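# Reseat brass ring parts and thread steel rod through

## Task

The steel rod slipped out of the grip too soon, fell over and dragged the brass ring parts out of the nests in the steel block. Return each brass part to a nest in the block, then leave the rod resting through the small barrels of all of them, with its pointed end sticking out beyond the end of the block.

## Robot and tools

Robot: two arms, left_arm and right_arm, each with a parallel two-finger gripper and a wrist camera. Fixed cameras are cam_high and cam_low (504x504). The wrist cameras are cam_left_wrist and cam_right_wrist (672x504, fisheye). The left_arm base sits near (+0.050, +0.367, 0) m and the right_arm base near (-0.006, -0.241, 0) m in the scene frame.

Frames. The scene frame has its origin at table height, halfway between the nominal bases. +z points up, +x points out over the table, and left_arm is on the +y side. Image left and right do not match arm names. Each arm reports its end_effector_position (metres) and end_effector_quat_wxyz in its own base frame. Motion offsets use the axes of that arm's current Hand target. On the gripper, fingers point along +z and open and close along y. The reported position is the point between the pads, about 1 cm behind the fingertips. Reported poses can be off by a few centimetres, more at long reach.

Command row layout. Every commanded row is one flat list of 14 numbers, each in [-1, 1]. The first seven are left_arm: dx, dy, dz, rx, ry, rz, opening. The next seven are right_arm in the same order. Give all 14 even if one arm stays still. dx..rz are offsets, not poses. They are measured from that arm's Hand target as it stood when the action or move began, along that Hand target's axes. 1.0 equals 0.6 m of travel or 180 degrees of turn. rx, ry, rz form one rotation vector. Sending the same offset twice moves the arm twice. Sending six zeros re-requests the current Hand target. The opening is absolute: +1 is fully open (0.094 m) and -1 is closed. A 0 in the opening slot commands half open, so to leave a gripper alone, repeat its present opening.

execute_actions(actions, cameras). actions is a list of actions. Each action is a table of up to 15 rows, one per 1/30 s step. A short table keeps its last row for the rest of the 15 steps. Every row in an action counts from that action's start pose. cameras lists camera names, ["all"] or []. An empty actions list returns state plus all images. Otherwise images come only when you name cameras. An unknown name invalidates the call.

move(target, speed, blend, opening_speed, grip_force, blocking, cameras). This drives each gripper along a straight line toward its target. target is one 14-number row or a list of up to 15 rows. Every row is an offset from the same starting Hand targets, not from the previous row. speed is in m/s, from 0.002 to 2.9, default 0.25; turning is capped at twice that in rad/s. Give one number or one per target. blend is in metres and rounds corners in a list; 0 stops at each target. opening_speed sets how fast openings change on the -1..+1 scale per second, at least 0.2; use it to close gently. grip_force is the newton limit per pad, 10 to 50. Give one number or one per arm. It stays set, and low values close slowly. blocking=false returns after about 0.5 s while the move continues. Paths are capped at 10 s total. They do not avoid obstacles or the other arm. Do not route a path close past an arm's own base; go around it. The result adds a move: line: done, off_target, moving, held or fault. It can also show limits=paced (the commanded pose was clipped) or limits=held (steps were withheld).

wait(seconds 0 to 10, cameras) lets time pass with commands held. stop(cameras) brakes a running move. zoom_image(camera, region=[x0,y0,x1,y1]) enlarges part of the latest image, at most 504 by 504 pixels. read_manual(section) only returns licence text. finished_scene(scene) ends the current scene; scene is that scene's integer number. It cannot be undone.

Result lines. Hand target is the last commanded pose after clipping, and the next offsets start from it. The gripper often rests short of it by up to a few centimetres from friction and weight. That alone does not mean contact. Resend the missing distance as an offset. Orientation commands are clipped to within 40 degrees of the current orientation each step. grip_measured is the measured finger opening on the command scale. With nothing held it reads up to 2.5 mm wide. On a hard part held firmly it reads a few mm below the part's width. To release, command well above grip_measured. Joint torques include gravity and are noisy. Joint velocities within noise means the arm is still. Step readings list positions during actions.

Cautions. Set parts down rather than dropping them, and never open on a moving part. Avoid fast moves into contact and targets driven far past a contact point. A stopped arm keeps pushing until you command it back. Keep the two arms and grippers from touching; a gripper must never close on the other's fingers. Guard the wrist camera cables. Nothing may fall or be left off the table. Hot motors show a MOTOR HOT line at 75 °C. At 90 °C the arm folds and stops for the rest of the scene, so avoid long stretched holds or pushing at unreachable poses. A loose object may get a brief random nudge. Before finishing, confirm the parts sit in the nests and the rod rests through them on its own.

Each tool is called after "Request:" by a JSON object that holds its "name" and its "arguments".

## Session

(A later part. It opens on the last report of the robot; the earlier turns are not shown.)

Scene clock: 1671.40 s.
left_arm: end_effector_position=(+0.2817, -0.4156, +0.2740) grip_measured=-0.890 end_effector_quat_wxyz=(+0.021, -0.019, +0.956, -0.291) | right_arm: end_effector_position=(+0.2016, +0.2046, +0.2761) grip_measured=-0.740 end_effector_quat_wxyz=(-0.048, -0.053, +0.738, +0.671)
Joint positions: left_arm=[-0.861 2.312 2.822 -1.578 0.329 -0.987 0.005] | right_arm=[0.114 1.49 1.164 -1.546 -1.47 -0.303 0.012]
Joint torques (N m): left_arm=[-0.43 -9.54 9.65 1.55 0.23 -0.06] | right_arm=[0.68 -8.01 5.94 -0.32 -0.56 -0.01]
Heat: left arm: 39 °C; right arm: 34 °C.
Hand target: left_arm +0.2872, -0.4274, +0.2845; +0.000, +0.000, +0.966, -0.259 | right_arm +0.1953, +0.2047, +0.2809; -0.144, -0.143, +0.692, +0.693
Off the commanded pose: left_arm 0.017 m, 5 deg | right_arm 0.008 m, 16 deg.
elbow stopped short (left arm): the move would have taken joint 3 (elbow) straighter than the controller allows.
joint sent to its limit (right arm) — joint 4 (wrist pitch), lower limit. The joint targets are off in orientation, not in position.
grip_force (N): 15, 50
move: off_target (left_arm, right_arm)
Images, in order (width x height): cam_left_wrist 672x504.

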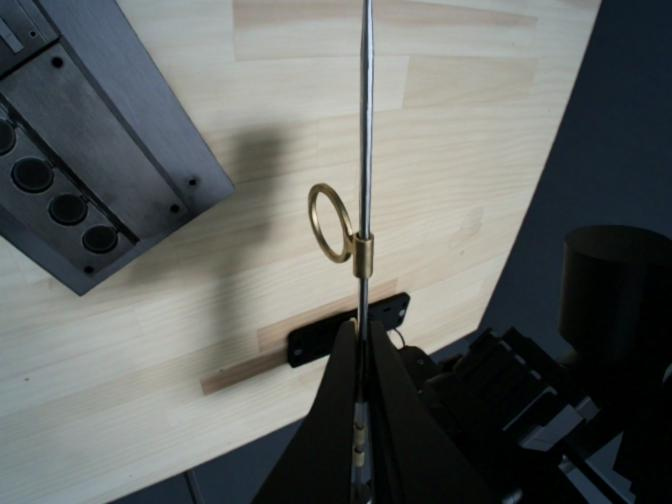

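Request:
{"name": "move", "arguments": {"target": [0,0,0,0,0,0,-1,0.0275,0,0.0119,0,0,0,-0.95], "speed": 0.05, "cameras": ["cam_low"]}}

Request:
{"name": "zoom_image", "arguments": {"camera": "cam_low", "region": [245, 140, 335, 190]}}

Request:
{"name": "move", "arguments": {"target": [0,0,0,0,0,0,-0.4,0,0,0,0,0,0,-0.95], "grip_force": [50,50], "opening_speed": 0.6, "cameras": ["cam_low","cam_left_wrist"]}}

Request:
{"name": "zoom_image", "arguments": {"camera": "cam_low", "region": [245, 140, 335, 190]}}

Scene clock: 1690.13 s.
left_arm: end_effector_position=(+0.2816, -0.4159, +0.2757) grip_measured=-0.890 end_effector_quat_wxyz=(+0.022, -0.019, +0.955, -0.294) | right_arm: end_effector_position=(+0.1859, +0.2041, +0.2783) grip_measured=-0.740 end_effector_quat_wxyz=(-0.045, -0.059, +0.738, +0.671)
Joint positions: left_arm=[-0.861 2.312 2.827 -1.578 0.33 -0.987 0.005] | right_arm=[0.12 1.427 1.12 -1.546 -1.47 -0.297 0.012]
Joint torques (N m): left_arm=[-0.38 -9.46 9.05 1.54 0.22 -0.1] | right_arm=[1.09 -7.53 4.85 -0.29 -0.62 0]
Heat: left arm: 39 °C; right arm: 34 °C.
Hand target: left_arm +0.2872, -0.4274, +0.2844; +0.000, +0.000, +0.966, -0.259 | right_arm +0.1774, +0.2047, +0.2809; -0.144, -0.143, +0.692, +0.693
Off the commanded pose: left_arm 0.016 m, 5 deg | right_arm 0.009 m, 16 deg.
elbow stopped short (left arm): the move would have taken joint 3 (elbow) straighter than the controller allows.
joint sent to its limit (right arm) — joint 4 (wrist pitch), lower limit. The joint targets are off in orientation, not in position.
grip_force (N): 15, 50
move: off_target (left_arm, right_arm)
Images, in order (width x height): cam_low 504x504.

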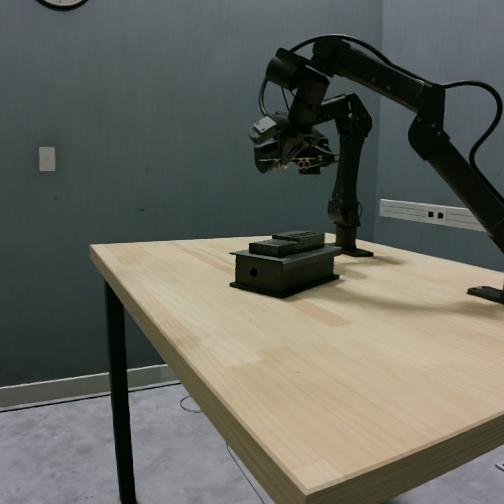

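Scaled by 5.600 from the camera's 504x504 image, which has a finer 720x720 frame.

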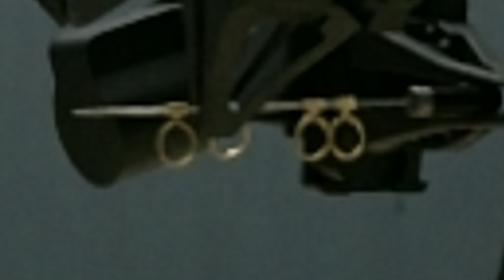

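Scene clock: 1691.63 s.
left_arm: end_effector_position=(+0.2816, -0.4159, +0.2757) grip_measured=-0.403 end_effector_quat_wxyz=(+0.022, -0.019, +0.955, -0.294) | right_arm: end_effector_position=(+0.1846, +0.2048, +0.2789) grip_measured=-0.740 end_effector_quat_wxyz=(-0.046, -0.062, +0.738, +0.671)
Joint positions: left_arm=[-0.861 2.312 2.827 -1.578 0.33 -0.987 0.028] | right_arm=[0.124 1.424 1.12 -1.546 -1.47 -0.297 0.012]
Joint torques (N m): left_arm=[-0.43 -9.35 9.11 1.55 0.18 -0.07] | right_arm=[0.69 -7.25 4.86 -0.29 -0.61 0.01]
Heat: left arm: 39 °C; right arm: 34 °C.
Hand target: left_arm +0.2872, -0.4274, +0.2844; +0.000, +0.000, +0.966, -0.259 | right_arm +0.1773, +0.2047, +0.2809; -0.144, -0.143, +0.692, +0.693
Off the commanded pose: left_arm 0.015 m, 5 deg | right_arm 0.007 m, 16 deg.
elbow stopped short (left arm): the move would have taken joint 3 (elbow) straighter than the controller allows.
joint sent to its limit (right arm) — joint 4 (wrist pitch), lower limit. The joint targets are off in orientation, not in position.
move: off_target (left_arm, right_arm)
Images, in order (width x height): cam_low 504x504, cam_left_wrist 672x504.

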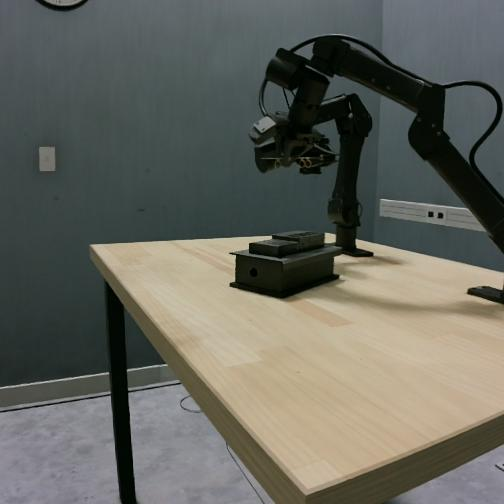

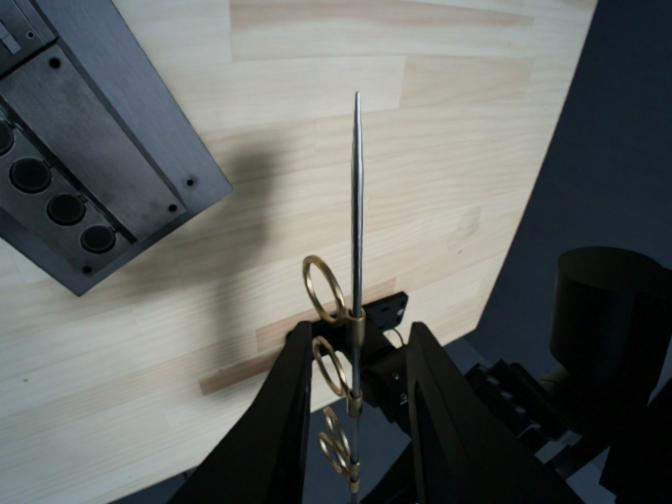

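Scaled by 5.600 from the camera's 504x504 image, which has a finer 720x720 frame.

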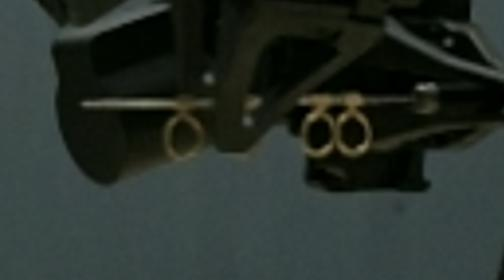

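Request:
{"name": "move", "arguments": {"target": [0,0,0,0,0,0,-0.4,-0.0645,0,-0.028,0,0,0,-0.95], "speed": 0.05, "cameras": ["cam_left_wrist"]}}

Request:
{"name": "zoom_image", "arguments": {"camera": "cam_left_wrist", "region": [300, 300, 440, 500]}}

Scene clock: 1704.77 s.
left_arm: end_effector_position=(+0.2816, -0.4159, +0.2757) grip_measured=-0.403 end_effector_quat_wxyz=(+0.022, -0.019, +0.955, -0.294) | right_arm: end_effector_position=(+0.2122, +0.2061, +0.2726) grip_measured=-0.740 end_effector_quat_wxyz=(-0.057, -0.045, +0.739, +0.670)
Joint positions: left_arm=[-0.861 2.312 2.827 -1.578 0.33 -0.987 0.028] | right_arm=[0.115 1.539 1.195 -1.546 -1.47 -0.297 0.012]
Joint torques (N m): left_arm=[-0.36 -9.5 9.06 1.53 0.2 -0.04] | right_arm=[-0.76 -5.42 10.55 -0.34 -0.54 -0.14]
Heat: left arm: 38 °C; right arm: 34 °C.
Hand target: left_arm +0.2872, -0.4274, +0.2844; +0.000, +0.000, +0.966, -0.259 | right_arm +0.2195, +0.2047, +0.2809; -0.144, -0.143, +0.692, +0.693
Off the commanded pose: left_arm 0.015 m, 5 deg | right_arm 0.011 m, 16 deg.
elbow stopped short (left arm): the move would have taken joint 3 (elbow) straighter than the controller allows.
joint sent to its limit (right arm) — joint 4 (wrist pitch), lower limit. The joint targets are off in orientation, not in position.
move: off_target (left_arm, right_arm)
Images, in order (width x height): cam_left_wrist 672x504.

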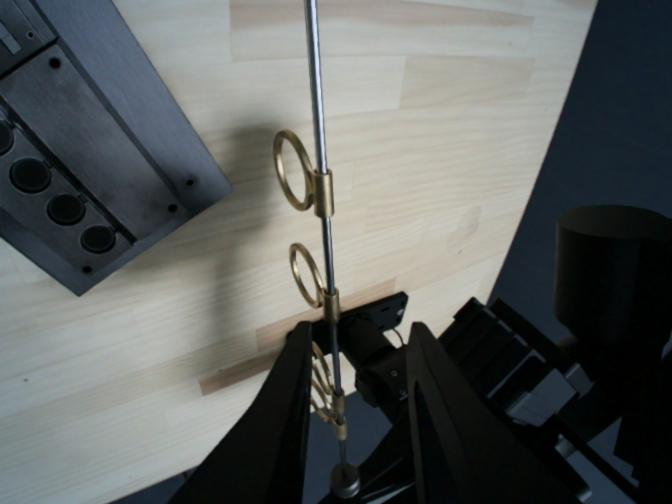

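Scaled by 2.520 from the camera's 672x504 image, which has a finer 960x720 frame.

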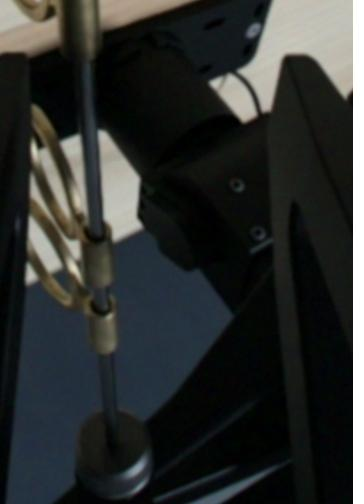

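Request:
{"name": "move", "arguments": {"target": [0,0,0,0,0,0,-0.4,0.002,0.004,-0.012,0,0,0,-0.95], "speed": 0.05, "cameras": ["cam_left_wrist"]}}

Request:
{"name": "zoom_image", "arguments": {"camera": "cam_left_wrist", "region": [300, 300, 440, 500]}}

Scene clock: 1716.20 s.
left_arm: end_effector_position=(+0.2816, -0.4159, +0.2757) grip_measured=-0.403 end_effector_quat_wxyz=(+0.022, -0.019, +0.955, -0.294) | right_arm: end_effector_position=(+0.2181, +0.1998, +0.2726) grip_measured=-0.740 end_effector_quat_wxyz=(-0.048, -0.034, +0.739, +0.671)
Joint positions: left_arm=[-0.861 2.312 2.827 -1.578 0.33 -0.987 0.028] | right_arm=[0.086 1.539 1.195 -1.546 -1.47 -0.297 0.012]
Joint torques (N m): left_arm=[-0.42 -9.47 9.14 1.55 0.22 -0.07] | right_arm=[-0.75 -7.21 10.17 -0.34 -0.49 0.02]
Heat: left arm: 38 °C; right arm: 34 °C.
Hand target: left_arm +0.2872, -0.4274, +0.2844; +0.000, +0.000, +0.966, -0.259 | right_arm +0.2213, +0.1976, +0.2833; -0.144, -0.143, +0.692, +0.693
Off the commanded pose: left_arm 0.015 m, 5 deg | right_arm 0.011 m, 18 deg.
elbow stopped short (left arm): the move would have taken joint 3 (elbow) straighter than the controller allows.
joint sent to its limit (right arm) — joint 4 (wrist pitch), lower limit. The joint targets are off in orientation, not in position.
move: off_target (left_arm, right_arm)
Images, in order (width x height): cam_left_wrist 672x504.

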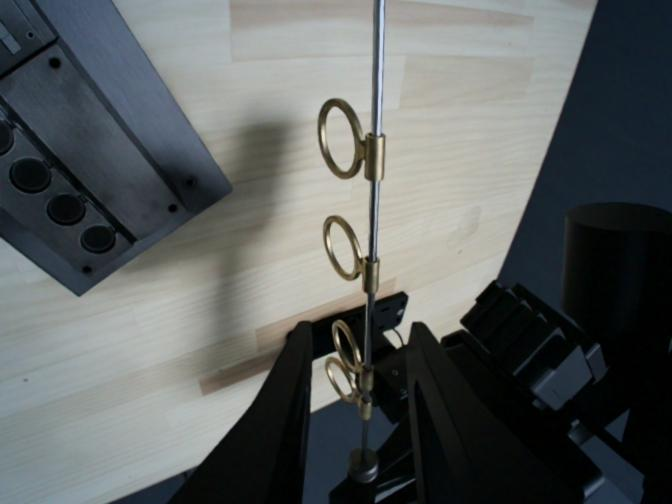

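Scaled by 2.520 from the camera's 672x504 image, which has a finer 960x720 frame.

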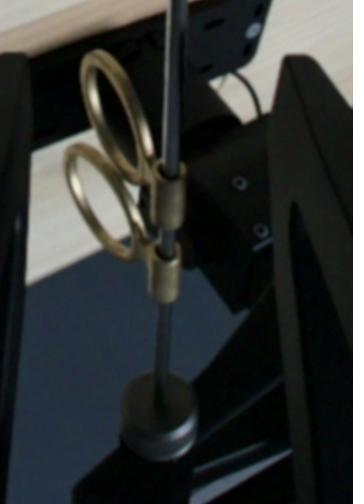

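Request:
{"name": "move", "arguments": {"target": [0,0,0,0,0,0,-0.4,0.017,0,0.009,0,0,0,-0.95], "speed": 0.05, "cameras": ["cam_left_wrist"]}}

Request:
{"name": "zoom_image", "arguments": {"camera": "cam_left_wrist", "region": [300, 300, 440, 500]}}

Request:
{"name": "move", "arguments": {"target": [0,0,0,0,0,0,-1,0,0,0,0,0,0,-0.95], "grip_force": [15,50], "opening_speed": 0.6, "cameras": ["cam_left_wrist"]}}

Request:
{"name": "zoom_image", "arguments": {"camera": "cam_left_wrist", "region": [300, 300, 440, 500]}}

Scene clock: 1729.50 s.
left_arm: end_effector_position=(+0.2816, -0.4159, +0.2757) grip_measured=-0.403 end_effector_quat_wxyz=(+0.022, -0.019, +0.955, -0.294) | right_arm: end_effector_position=(+0.2144, +0.1995, +0.2776) grip_measured=-0.740 end_effector_quat_wxyz=(-0.039, -0.042, +0.739, +0.671)
Joint positions: left_arm=[-0.861 2.312 2.827 -1.578 0.33 -0.987 0.028] | right_arm=[0.086 1.515 1.195 -1.546 -1.47 -0.297 0.012]
Joint torques (N m): left_arm=[-0.4 -9.5 9.03 1.55 0.2 -0.05] | right_arm=[0.06 -8.29 6.76 -0.32 -0.52 0.04]
Heat: left arm: 38 °C; right arm: 34 °C.
Hand target: left_arm +0.2872, -0.4274, +0.2844; +0.000, +0.000, +0.966, -0.259 | right_arm +0.2098, +0.1985, +0.2833; -0.144, -0.143, +0.692, +0.693
Off the commanded pose: left_arm 0.015 m, 5 deg | right_arm 0.007 m, 18 deg.
elbow stopped short (left arm): the move would have taken joint 3 (elbow) straighter than the controller allows.
joint sent to its limit (right arm) — joint 4 (wrist pitch), lower limit. The joint targets are off in orientation, not in position.
move: off_target (left_arm, right_arm)
Images, in order (width x height): cam_left_wrist 672x504.

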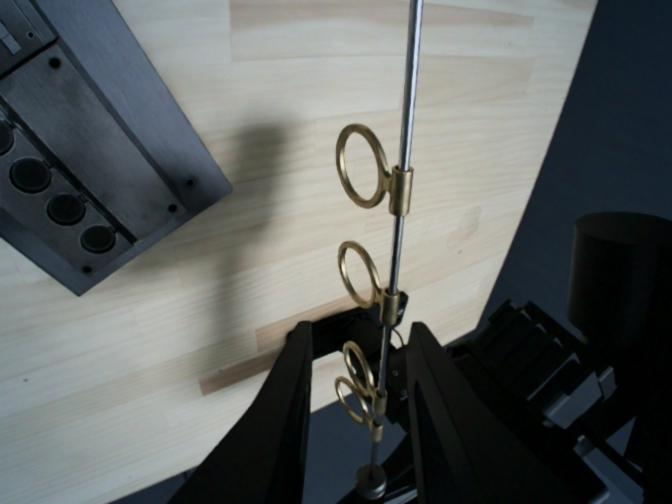

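Scaled by 2.520 from the camera's 672x504 image, which has a finer 960x720 frame.

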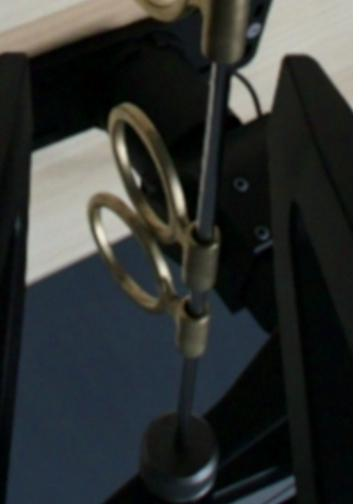

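Scene clock: 1733.53 s.
left_arm: end_effector_position=(+0.2819, -0.4186, +0.2776) grip_measured=-0.931 end_effector_quat_wxyz=(+0.021, -0.019, +0.953, -0.301) | right_arm: end_effector_position=(+0.2144, +0.1995, +0.2773) grip_measured=-0.740 end_effector_quat_wxyz=(-0.040, -0.041, +0.740, +0.671)
Joint positions: left_arm=[-0.861 2.312 2.827 -1.566 0.34 -0.993 0.003] | right_arm=[0.086 1.515 1.195 -1.546 -1.469 -0.294 0.012]
Joint torques (N m): left_arm=[-0.44 -9.36 9.03 1.45 0.11 0] | right_arm=[0.05 -8.29 6.67 -0.32 -0.52 -0.01]
Heat: left arm: 38 °C; right arm: 34 °C.
Hand target: left_arm +0.2872, -0.4274, +0.2844; +0.000, +0.000, +0.966, -0.259 | right_arm +0.2098, +0.1985, +0.2833; -0.144, -0.143, +0.692, +0.693
Off the commanded pose: left_arm 0.012 m, 6 deg | right_arm 0.008 m, 18 deg.
elbow stopped short (left arm): the move would have taken joint 3 (elbow) straighter than the controller allows.
joint sent to its limit (right arm) — joint 4 (wrist pitch), lower limit. The joint targets are off in orientation, not in position.
grip_force (N): 15, 50
move: off_target (left_arm, right_arm)
Images, in order (width x height): cam_left_wrist 672x504.

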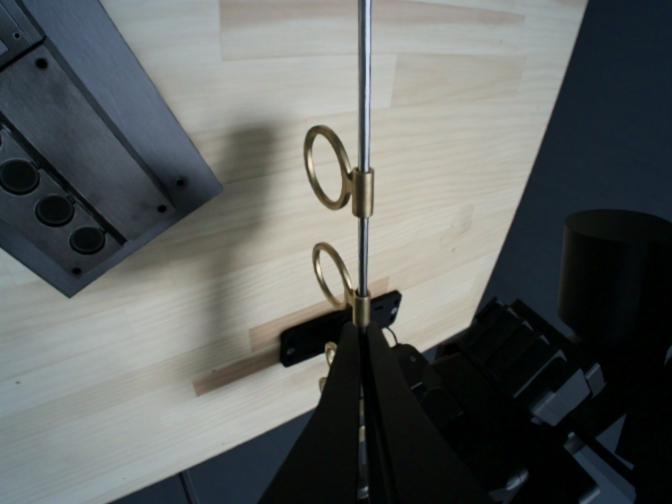

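Scaled by 2.520 from the camera's 672x504 image, which has a finer 960x720 frame.

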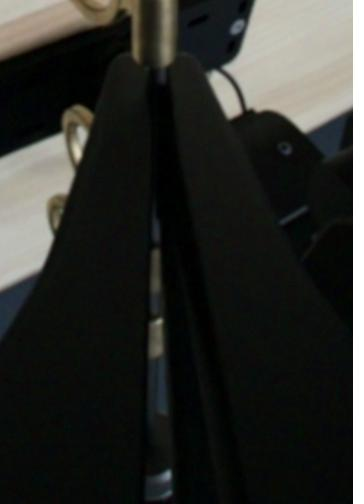

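Request:
{"name": "move", "arguments": {"target": [0,0,0,0,0,0,-0.4,0,0,0,0,0,0,-0.95], "grip_force": [50,50], "opening_speed": 0.6}}

Request:
{"name": "move", "arguments": {"target": [0,0,0,0,0,0,-0.4,-0.014,0,0.001,0,0,0,-0.95], "speed": 0.05, "cameras": ["cam_left_wrist"]}}

Request:
{"name": "zoom_image", "arguments": {"camera": "cam_left_wrist", "region": [300, 300, 440, 500]}}

Scene clock: 1744.70 s.
left_arm: end_effector_position=(+0.2819, -0.4186, +0.2776) grip_measured=-0.403 end_effector_quat_wxyz=(+0.021, -0.019, +0.953, -0.301) | right_arm: end_effector_position=(+0.2144, +0.1995, +0.2773) grip_measured=-0.740 end_effector_quat_wxyz=(-0.040, -0.041, +0.740, +0.671)
Joint positions: left_arm=[-0.861 2.312 2.827 -1.566 0.34 -0.993 0.028] | right_arm=[0.086 1.515 1.195 -1.546 -1.469 -0.294 0.012]
Joint torques (N m): left_arm=[-0.35 -9.36 9.1 1.46 0.11 -0.03] | right_arm=[0.05 -8.31 6.65 -0.32 -0.53 0.01]
Heat: left arm: 38 °C; right arm: 34 °C.
Hand target: left_arm +0.2872, -0.4274, +0.2844; +0.000, +0.000, +0.966, -0.259 | right_arm +0.2098, +0.1985, +0.2833; -0.144, -0.143, +0.692, +0.693
Off the commanded pose: left_arm 0.012 m, 6 deg | right_arm 0.008 m, 18 deg.
elbow stopped short (left arm): the move would have taken joint 3 (elbow) straighter than the controller allows.
joint sent to its limit (right arm) — joint 4 (wrist pitch), lower limit. The joint targets are off in orientation, not in position.
move: off_target (left_arm, right_arm)

Scene clock: 1748.33 s.
left_arm: end_effector_position=(+0.2819, -0.4186, +0.2776) grip_measured=-0.403 end_effector_quat_wxyz=(+0.021, -0.019, +0.953, -0.301) | right_arm: end_effector_position=(+0.2141, +0.2008, +0.2762) grip_measured=-0.740 end_effector_quat_wxyz=(-0.044, -0.042, +0.739, +0.670)
Joint positions: left_arm=[-0.861 2.312 2.827 -1.566 0.34 -0.993 0.028] | right_arm=[0.091 1.52 1.195 -1.546 -1.469 -0.294 0.012]
Joint velocities: left_arm=[0.017 -0.007 -0.032 -0.007 0.168 0.037 0] | right_arm=[within noise]
Joint torques (N m): left_arm=[-0.32 -9.5 9.02 1.47 0.11 0.03] | right_arm=[0.66 -5.34 9.77 -0.32 -0.55 -0.06]
Heat: left arm: 38 °C; right arm: 34 °C.
Hand target: left_arm +0.2872, -0.4274, +0.2844; +0.000, +0.000, +0.966, -0.259 | right_arm +0.2173, +0.2024, +0.2833; -0.144, -0.143, +0.692, +0.693
Off the commanded pose: left_arm 0.012 m, 6 deg | right_arm 0.008 m, 17 deg.
elbow stopped short (left arm): the move would have taken joint 3 (elbow) straighter than the controller allows.
joint sent to its limit (right arm) — joint 4 (wrist pitch), lower limit. The joint targets are off in orientation, not in position.
move: off_target (left_arm, right_arm)
Images, in order (width x height): cam_left_wrist 672x504.

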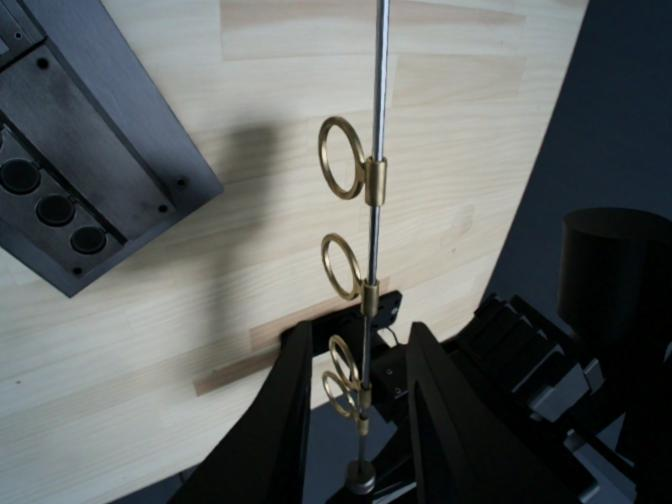

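Scaled by 2.520 from the camera's 672x504 image, which has a finer 960x720 frame.

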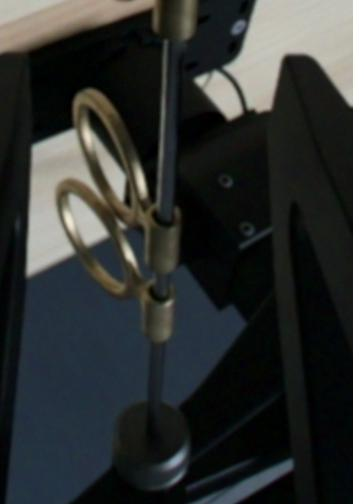

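Request:
{"name": "move", "arguments": {"target": [0,0,0,0,0,0,-1,-0.003,0,0,0,0,0,-0.95], "grip_force": [15,50], "opening_speed": 0.6, "cameras": ["cam_left_wrist"]}}

Request:
{"name": "zoom_image", "arguments": {"camera": "cam_left_wrist", "region": [300, 300, 440, 500]}}

Scene clock: 1757.97 s.
left_arm: end_effector_position=(+0.2818, -0.4187, +0.2776) grip_measured=-0.935 end_effector_quat_wxyz=(+0.021, -0.019, +0.953, -0.301) | right_arm: end_effector_position=(+0.2151, +0.2009, +0.2747) grip_measured=-0.740 end_effector_quat_wxyz=(-0.047, -0.039, +0.740, +0.670)
Joint positions: left_arm=[-0.861 2.312 2.827 -1.566 0.34 -0.993 0.003] | right_arm=[0.091 1.527 1.195 -1.546 -1.469 -0.294 0.012]
Joint torques (N m): left_arm=[-0.31 -9.39 9.17 1.43 0.12 0] | right_arm=[0.87 -5.38 10.51 -0.32 -0.56 -0.05]
Heat: left arm: 38 °C; right arm: 35 °C.
Hand target: left_arm +0.2872, -0.4274, +0.2844; +0.000, +0.000, +0.966, -0.259 | right_arm +0.2189, +0.2031, +0.2833; -0.144, -0.143, +0.692, +0.693
Off the commanded pose: left_arm 0.012 m, 6 deg | right_arm 0.010 m, 17 deg.
elbow stopped short (left arm): the move would have taken joint 3 (elbow) straighter than the controller allows.
joint sent to its limit (right arm) — joint 4 (wrist pitch), lower limit. The joint targets are off in orientation, not in position.
grip_force (N): 15, 50
move: off_target (left_arm, right_arm)
Images, in order (width x height): cam_left_wrist 672x504.

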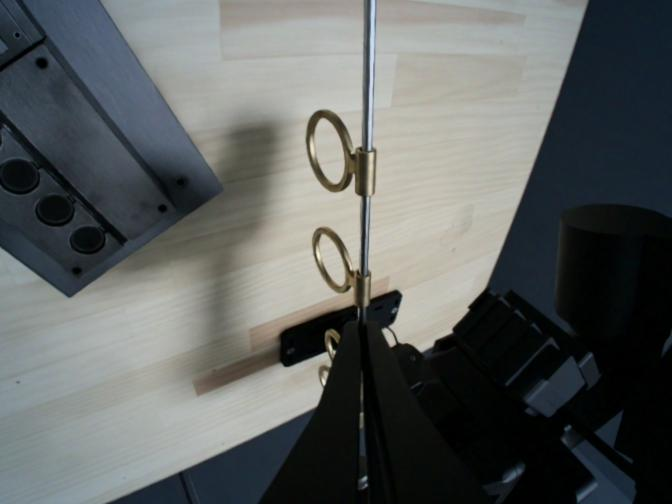

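Scaled by 2.520 from the camera's 672x504 image, which has a finer 960x720 frame.

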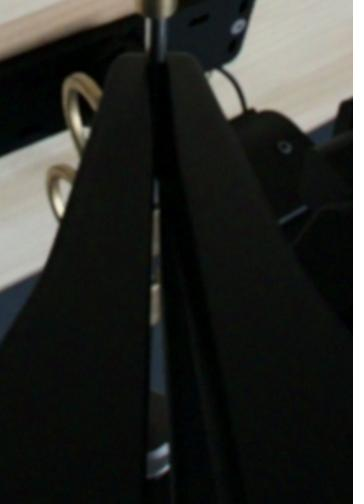

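Request:
{"name": "move", "arguments": {"target": [0,0,0,0,0,0,-0.4,0,0,0,0,0,0,-0.95], "grip_force": [50,50], "opening_speed": 0.6}}

Request:
{"name": "move", "arguments": {"target": [0,0,0,0,0,0,-0.4,-0.014,0,-0.007,0,0,0,-0.95], "speed": 0.05, "cameras": ["cam_left_wrist"]}}

Request:
{"name": "zoom_image", "arguments": {"camera": "cam_left_wrist", "region": [300, 300, 440, 500]}}

Request:
{"name": "move", "arguments": {"target": [0,0,0,0,0,0,-1,0,0,0,0,0,0,-0.95], "grip_force": [15,50], "opening_speed": 0.6, "cameras": ["cam_left_wrist"]}}

Request:
{"name": "zoom_image", "arguments": {"camera": "cam_left_wrist", "region": [300, 300, 440, 500]}}

Scene clock: 1770.97 s.
left_arm: end_effector_position=(+0.2818, -0.4187, +0.2776) grip_measured=-0.403 end_effector_quat_wxyz=(+0.021, -0.019, +0.953, -0.301) | right_arm: end_effector_position=(+0.2151, +0.2009, +0.2747) grip_measured=-0.740 end_effector_quat_wxyz=(-0.047, -0.039, +0.740, +0.670)
Joint positions: left_arm=[-0.861 2.312 2.827 -1.566 0.34 -0.993 0.028] | right_arm=[0.091 1.527 1.195 -1.546 -1.469 -0.294 0.012]
Joint torques (N m): left_arm=[-0.31 -9.43 9.05 1.45 0.12 0] | right_arm=[0.88 -5.34 10.55 -0.34 -0.56 -0.04]
Heat: left arm: 39 °C; right arm: 35 °C.
Hand target: left_arm +0.2872, -0.4274, +0.2844; +0.000, +0.000, +0.966, -0.259 | right_arm +0.2189, +0.2031, +0.2833; -0.144, -0.143, +0.692, +0.693
Off the commanded pose: left_arm 0.012 m, 6 deg | right_arm 0.010 m, 17 deg.
elbow stopped short (left arm): the move would have taken joint 3 (elbow) straighter than the controller allows.
joint sent to its limit (right arm) — joint 4 (wrist pitch), lower limit. The joint targets are off in orientation, not in position.
move: off_target (left_arm, right_arm)

Scene clock: 1774.43 s.
left_arm: end_effector_position=(+0.2818, -0.4187, +0.2776) grip_measured=-0.403 end_effector_quat_wxyz=(+0.021, -0.019, +0.953, -0.301) | right_arm: end_effector_position=(+0.2232, +0.2016, +0.2749) grip_measured=-0.740 end_effector_quat_wxyz=(-0.047, -0.039, +0.740, +0.670)
Joint positions: left_arm=[-0.861 2.312 2.827 -1.566 0.34 -0.993 0.028] | right_arm=[0.091 1.558 1.225 -1.546 -1.469 -0.294 0.012]
Joint torques (N m): left_arm=[-0.31 -9.35 9.1 1.43 0.13 -0.01] | right_arm=[0.35 -5.59 10.55 -0.32 -0.55 -0.07]
Heat: left arm: 39 °C; right arm: 36 °C.
Hand target: left_arm +0.2872, -0.4274, +0.2844; +0.000, +0.000, +0.966, -0.259 | right_arm +0.2283, +0.2026, +0.2832; -0.144, -0.143, +0.692, +0.693
Off the commanded pose: left_arm 0.012 m, 6 deg | right_arm 0.010 m, 17 deg.
elbow stopped short (left arm): the move would have taken joint 3 (elbow) straighter than the controller allows.
joint sent to its limit (right arm) — joint 4 (wrist pitch), lower limit. The joint targets are off in orientation, not in position.
move: off_target (left_arm, right_arm)
Images, in order (width x height): cam_left_wrist 672x504.

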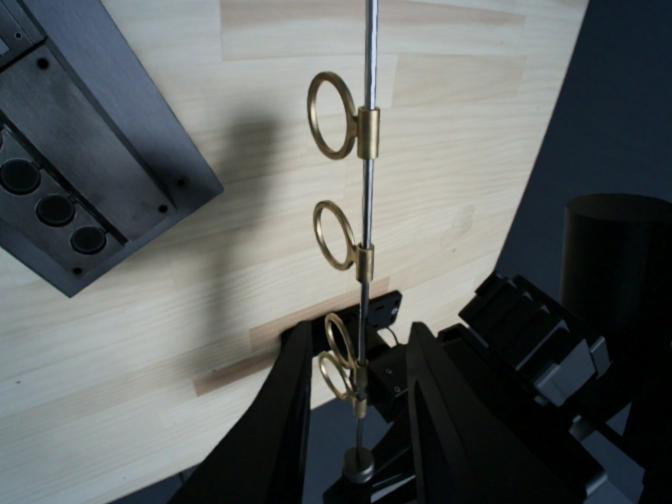

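Scaled by 2.520 from the camera's 672x504 image, which has a finer 960x720 frame.

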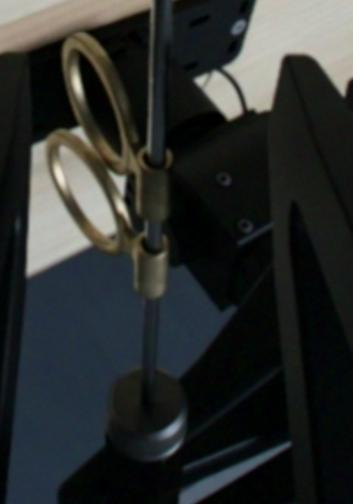

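Scene clock: 1778.03 s.
left_arm: end_effector_position=(+0.2818, -0.4187, +0.2776) grip_measured=-0.903 end_effector_quat_wxyz=(+0.021, -0.019, +0.953, -0.301) | right_arm: end_effector_position=(+0.2232, +0.2016, +0.2749) grip_measured=-0.740 end_effector_quat_wxyz=(-0.047, -0.039, +0.740, +0.670)
Joint positions: left_arm=[-0.861 2.312 2.827 -1.566 0.34 -0.993 0.005] | right_arm=[0.091 1.558 1.225 -1.546 -1.469 -0.294 0.012]
Joint torques (N m): left_arm=[-0.39 -9.4 9.07 1.44 0.09 -0.01] | right_arm=[0.31 -5.6 10.58 -0.34 -0.56 -0.06]
Heat: left arm: 39 °C; right arm: 36 °C.
Hand target: left_arm +0.2872, -0.4274, +0.2844; +0.000, +0.000, +0.966, -0.259 | right_arm +0.2283, +0.2026, +0.2832; -0.144, -0.143, +0.692, +0.693
Off the commanded pose: left_arm 0.012 m, 6 deg | right_arm 0.010 m, 17 deg.
elbow stopped short (left arm): the move would have taken joint 3 (elbow) straighter than the controller allows.
joint sent to its limit (right arm) — joint 4 (wrist pitch), lower limit. The joint targets are off in orientation, not in position.
grip_force (N): 15, 50
move: off_target (left_arm, right_arm)
Images, in order (width x height): cam_left_wrist 672x504.

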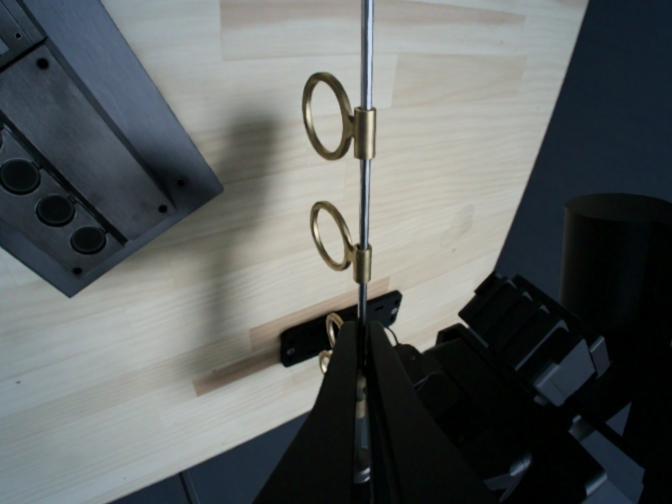

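Scaled by 2.520 from the camera's 672x504 image, which has a finer 960x720 frame.

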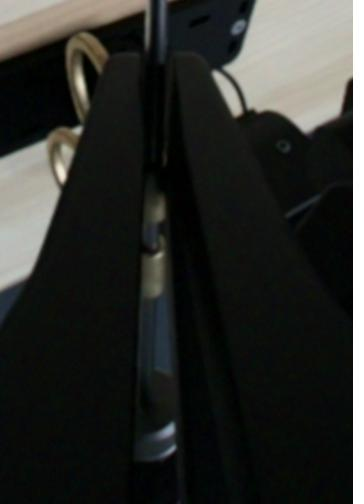

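Request:
{"name": "move", "arguments": {"target": [0,0,0,0,0,0,-1,0.035,0,0.0155,0,0,0,-0.95], "speed": 0.05, "cameras": ["cam_low","cam_left_wrist"]}}

Request:
{"name": "zoom_image", "arguments": {"camera": "cam_left_wrist", "region": [300, 300, 440, 500]}}

Request:
{"name": "zoom_image", "arguments": {"camera": "cam_low", "region": [245, 140, 335, 190]}}

Scene clock: 1791.87 s.
left_arm: end_effector_position=(+0.2812, -0.4191, +0.2777) grip_measured=-0.903 end_effector_quat_wxyz=(+0.020, -0.019, +0.953, -0.301) | right_arm: end_effector_position=(+0.2146, +0.2017, +0.2774) grip_measured=-0.740 end_effector_quat_wxyz=(-0.044, -0.045, +0.742, +0.668)
Joint positions: left_arm=[-0.862 2.312 2.827 -1.566 0.343 -0.993 0.005] | right_arm=[0.096 1.523 1.208 -1.546 -1.461 -0.287 0.012]
Joint torques (N m): left_arm=[-0.32 -9.36 9.16 1.44 0.09 -0.02] | right_arm=[0.96 -9.14 5.08 -0.31 -0.66 -0.09]
Heat: left arm: 39 °C; right arm: 36 °C.
Hand target: left_arm +0.2871, -0.4274, +0.2844; +0.000, +0.000, +0.966, -0.259 | right_arm +0.2053, +0.2027, +0.2833; -0.144, -0.143, +0.692, +0.693
Off the commanded pose: left_arm 0.012 m, 6 deg | right_arm 0.011 m, 17 deg.
elbow stopped short (left arm): the move would have taken joint 3 (elbow) straighter than the controller allows.
joint sent to its limit (right arm) — joint 4 (wrist pitch), lower limit. The joint targets are off in orientation, not in position.
grip_force (N): 15, 50
move: off_target (left_arm, right_arm)
Images, in order (width x height): cam_low 504x504, cam_left_wrist 672x504.

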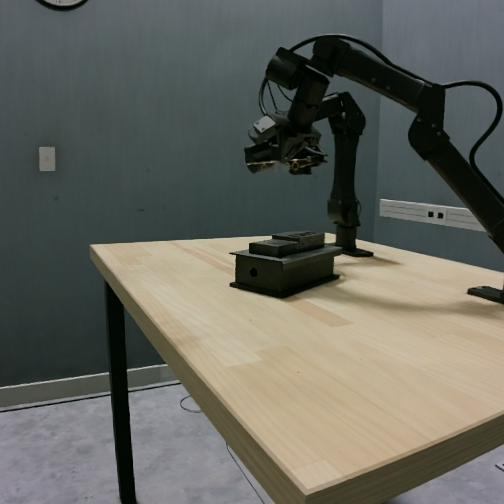

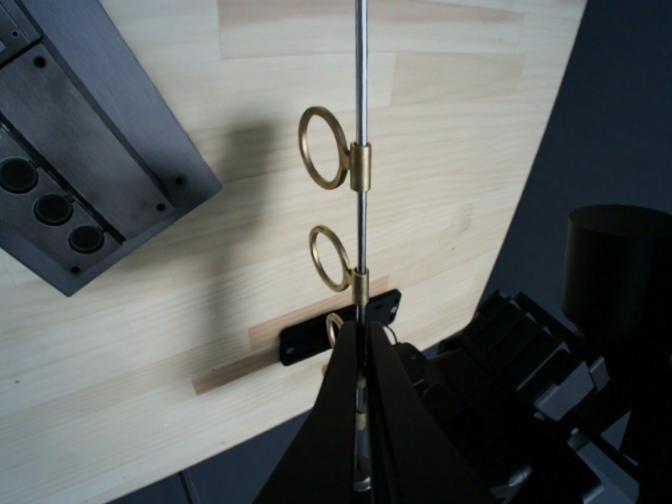

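Scaled by 2.520 from the camera's 672x504 image, which has a finer 960x720 frame.

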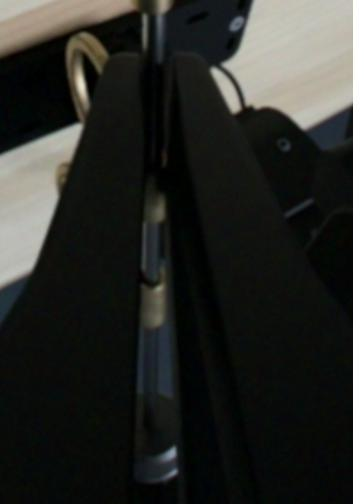

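Scaled by 5.600 from the camera's 504x504 image, which has a finer 720x720 frame.

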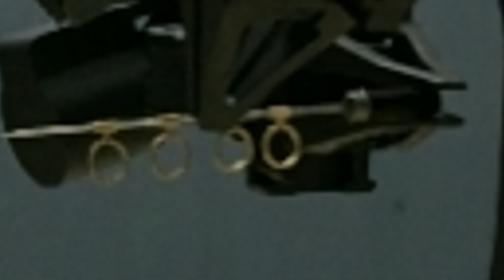

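Request:
{"name": "move", "arguments": {"target": [0,0,0,0,0,0,-1,0.007,0,0.003,0,0,0,-0.95], "speed": 0.05}}

Request:
{"name": "move", "arguments": {"target": [0,0,0,0,0,0,-0.4,0,0,0,0,0,0,-0.95], "grip_force": [50,50], "opening_speed": 0.6, "cameras": ["cam_low","cam_left_wrist"]}}

Request:
{"name": "zoom_image", "arguments": {"camera": "cam_low", "region": [245, 140, 335, 190]}}

Scene clock: 1804.60 s.
left_arm: end_effector_position=(+0.2812, -0.4191, +0.2777) grip_measured=-0.903 end_effector_quat_wxyz=(+0.020, -0.019, +0.953, -0.301) | right_arm: end_effector_position=(+0.2096, +0.2022, +0.2775) grip_measured=-0.740 end_effector_quat_wxyz=(-0.045, -0.047, +0.742, +0.667)
Joint positions: left_arm=[-0.862 2.312 2.827 -1.566 0.343 -0.993 0.005] | right_arm=[0.1 1.506 1.193 -1.546 -1.461 -0.286 0.012]
Joint torques (N m): left_arm=[-0.34 -9.36 9.07 1.45 0.1 -0.01] | right_arm=[0.87 -8.92 5.07 -0.3 -0.65 -0.11]
Heat: left arm: 39 °C; right arm: 34 °C.
Hand target: left_arm +0.2871, -0.4274, +0.2844; +0.000, +0.000, +0.966, -0.259 | right_arm +0.2007, +0.2028, +0.2833; -0.144, -0.143, +0.692, +0.693
Off the commanded pose: left_arm 0.012 m, 6 deg | right_arm 0.011 m, 17 deg.
elbow stopped short (left arm): the move would have taken joint 3 (elbow) straighter than the controller allows.
joint sent to its limit (right arm) — joint 4 (wrist pitch), lower limit. The joint targets are off in orientation, not in position.
grip_force (N): 15, 50
move: off_target (left_arm, right_arm)

Scene clock: 1806.10 s.
left_arm: end_effector_position=(+0.2812, -0.4191, +0.2777) grip_measured=-0.403 end_effector_quat_wxyz=(+0.020, -0.019, +0.953, -0.301) | right_arm: end_effector_position=(+0.2080, +0.2020, +0.2796) grip_measured=-0.740 end_effector_quat_wxyz=(-0.042, -0.050, +0.742, +0.668)
Joint positions: left_arm=[-0.862 2.312 2.827 -1.566 0.343 -0.993 0.028] | right_arm=[0.1 1.496 1.193 -1.546 -1.461 -0.286 0.012]
Joint torques (N m): left_arm=[-0.38 -9.43 9.07 1.45 0.08 -0.01] | right_arm=[0.79 -7.98 5.01 -0.29 -0.67 -0.09]
Heat: left arm: 39 °C; right arm: 34 °C.
Hand target: left_arm +0.2871, -0.4274, +0.2844; +0.000, +0.000, +0.966, -0.259 | right_arm +0.2007, +0.2028, +0.2833; -0.144, -0.143, +0.692, +0.693
Off the commanded pose: left_arm 0.012 m, 6 deg | right_arm 0.008 m, 17 deg.
elbow stopped short (left arm): the move would have taken joint 3 (elbow) straighter than the controller allows.
joint sent to its limit (right arm) — joint 4 (wrist pitch), lower limit. The joint targets are off in orientation, not in position.
move: off_target (left_arm, right_arm)
Images, in order (width x height): cam_low 504x504, cam_left_wrist 672x504.

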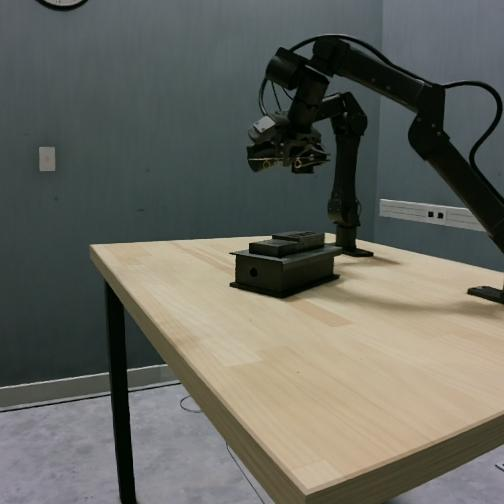

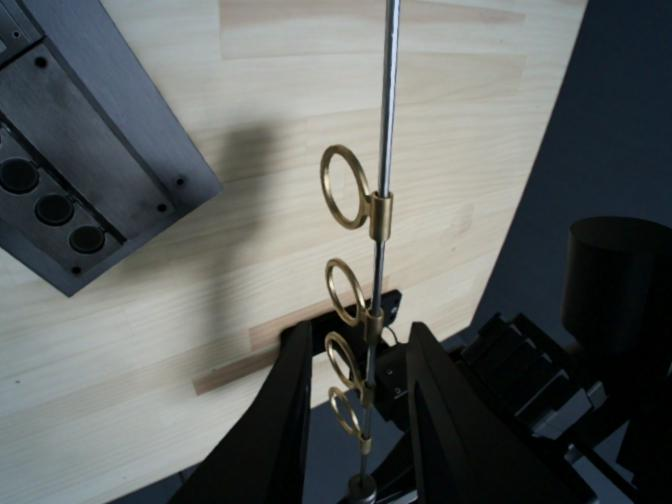

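Scaled by 5.600 from the camera's 504x504 image, which has a finer 720x720 frame.

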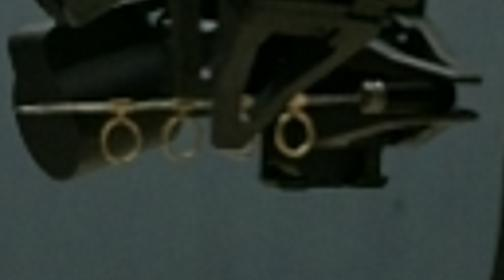

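Request:
{"name": "move", "arguments": {"target": [[0.02,0.02,-0.12,0,0,0,-0.3,0,0,0,0,0,0,-0.95],[0.05,0.25,-0.25,0,0,0,-0.3,0,0,0,0,0,0,-0.95]], "speed": 0.12, "cameras": ["cam_low","cam_left_wrist"]}}

Scene clock: 1820.17 s.
left_arm: end_effector_position=(+0.2686, -0.2248, +0.3339) grip_measured=-0.303 end_effector_quat_wxyz=(+0.071, -0.033, +0.950, -0.302) | right_arm: end_effector_position=(+0.2080, +0.2020, +0.2796) grip_measured=-0.740 end_effector_quat_wxyz=(-0.042, -0.050, +0.742, +0.668)
Joint positions: left_arm=[-0.473 1.665 2.118 -1.566 0.452 -0.649 0.033] | right_arm=[0.1 1.496 1.193 -1.546 -1.461 -0.286 0.012]
Joint torques (N m): left_arm=[0.12 -8.35 4.23 0.95 0.45 0.19] | right_arm=[0.79 -8.01 5.05 -0.29 -0.64 -0.1]
Heat: left arm: 38 °C; right arm: 34 °C.
Hand target: left_arm +0.2570, -0.2225, +0.3393; +0.000, +0.000, +0.966, -0.259 | right_arm +0.2007, +0.2028, +0.2833; -0.144, -0.143, +0.692, +0.693
Off the commanded pose: left_arm 0.013 m, 10 deg | right_arm 0.008 m, 17 deg.
elbow stopped short (left arm): the move would have taken joint 3 (elbow) straighter than the controller allows.
joint sent to its limit (left arm) — joint 4 (wrist pitch), lower limit. The joint targets are off in orientation, not in position.
joint sent to its limit (right arm) — joint 4 (wrist pitch), lower limit. The joint targets are off in orientation, not in position.
move: off_target (left_arm, right_arm)
Images, in order (width x height): cam_low 504x504, cam_left_wrist 672x504.

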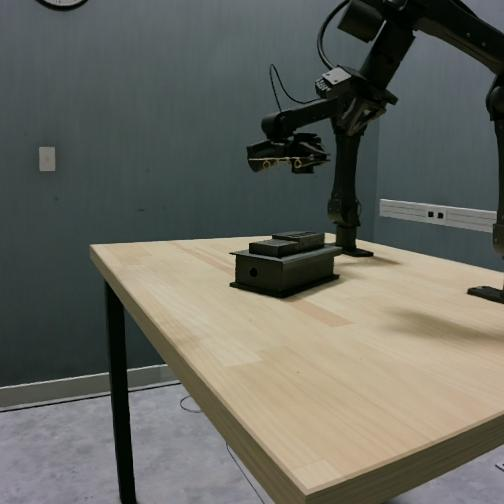

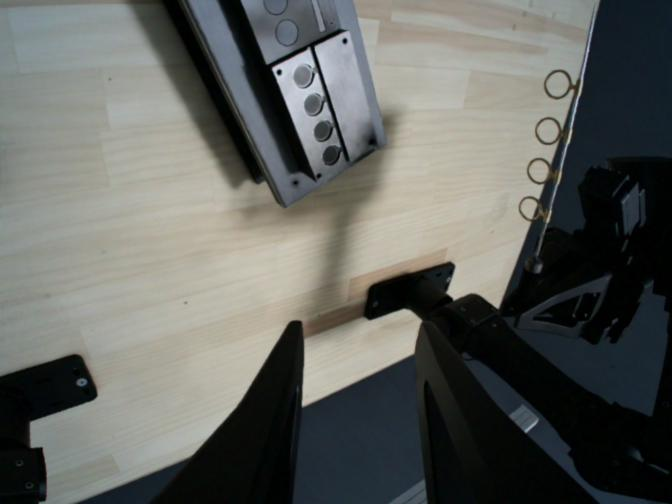

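Request:
{"name": "move", "arguments": {"target": [0,0.08,-0.04,0,0,0,-0.3,0,0.01,0,0.32,0,0,-0.95], "speed": 0.15, "cameras": ["all"]}}

Scene clock: 1837.67 s.
left_arm: end_effector_position=(+0.2688, -0.1703, +0.3306) grip_measured=-0.303 end_effector_quat_wxyz=(+0.101, -0.040, +0.948, -0.299) | right_arm: end_effector_position=(+0.2009, +0.2026, +0.2736) grip_measured=-0.740 end_effector_quat_wxyz=(+0.014, -0.154, +0.940, +0.305)
Joint positions: left_arm=[-0.298 1.544 1.972 -1.566 0.49 -0.493 0.033] | right_arm=[0.428 1.463 1.665 -1.556 -0.587 0.168 0.012]
Joint torques (N m): left_arm=[0.53 -7.68 4.19 0.94 0.53 0.21] | right_arm=[0.62 -7.79 10.76 0.52 -0.15 0.13]
Heat: left arm: 35 °C; right arm: 34 °C.
Hand target: left_arm +0.2570, -0.1689, +0.3361; +0.000, +0.000, +0.966, -0.259 | right_arm +0.2008, +0.2027, +0.2893; -0.057, -0.194, +0.940, +0.274
Off the commanded pose: left_arm 0.013 m, 13 deg | right_arm 0.016 m, 10 deg.
joint sent to its limit (left arm) — joint 4 (wrist pitch), lower limit. The joint targets are off in orientation, not in position.
joint sent to its limit (right arm) — joint 4 (wrist pitch), lower limit. The joint targets are off in orientation, not in position.
move: off_target (left_arm, right_arm)

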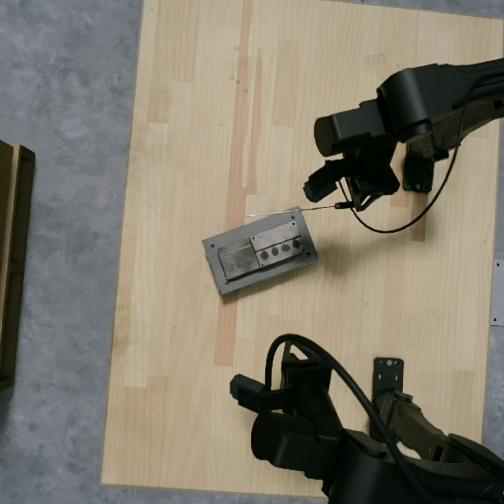

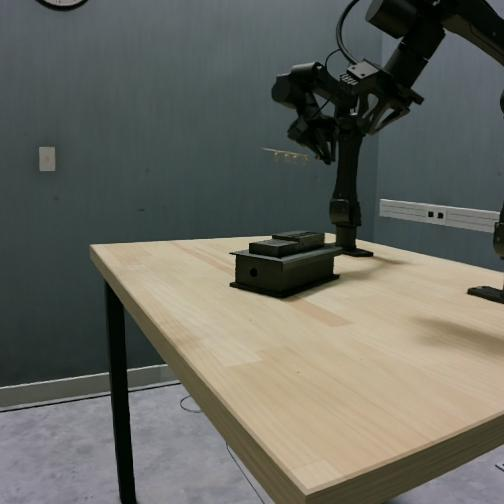

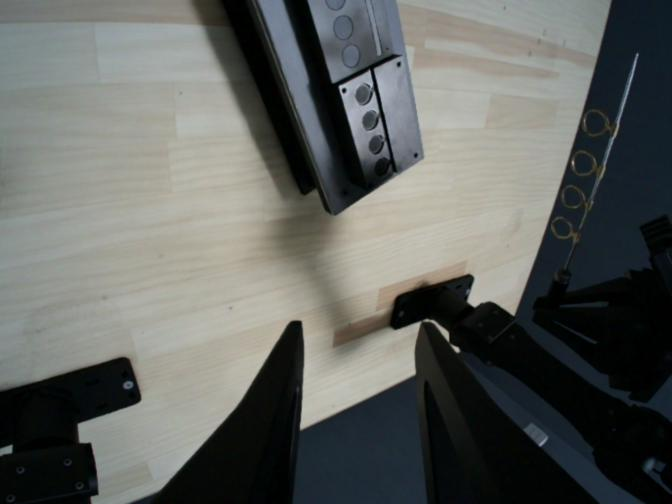

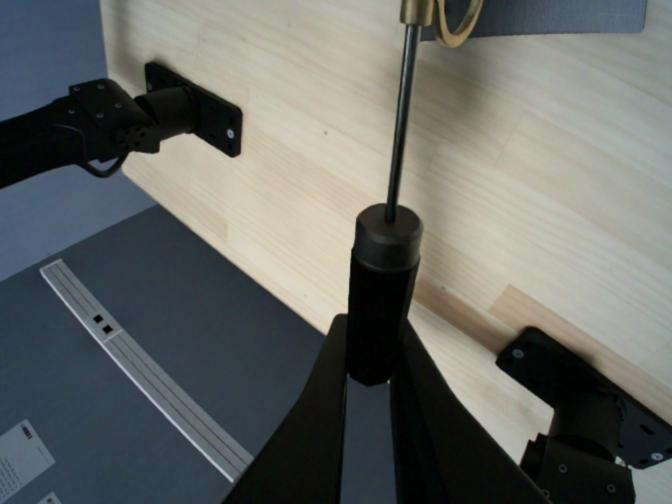

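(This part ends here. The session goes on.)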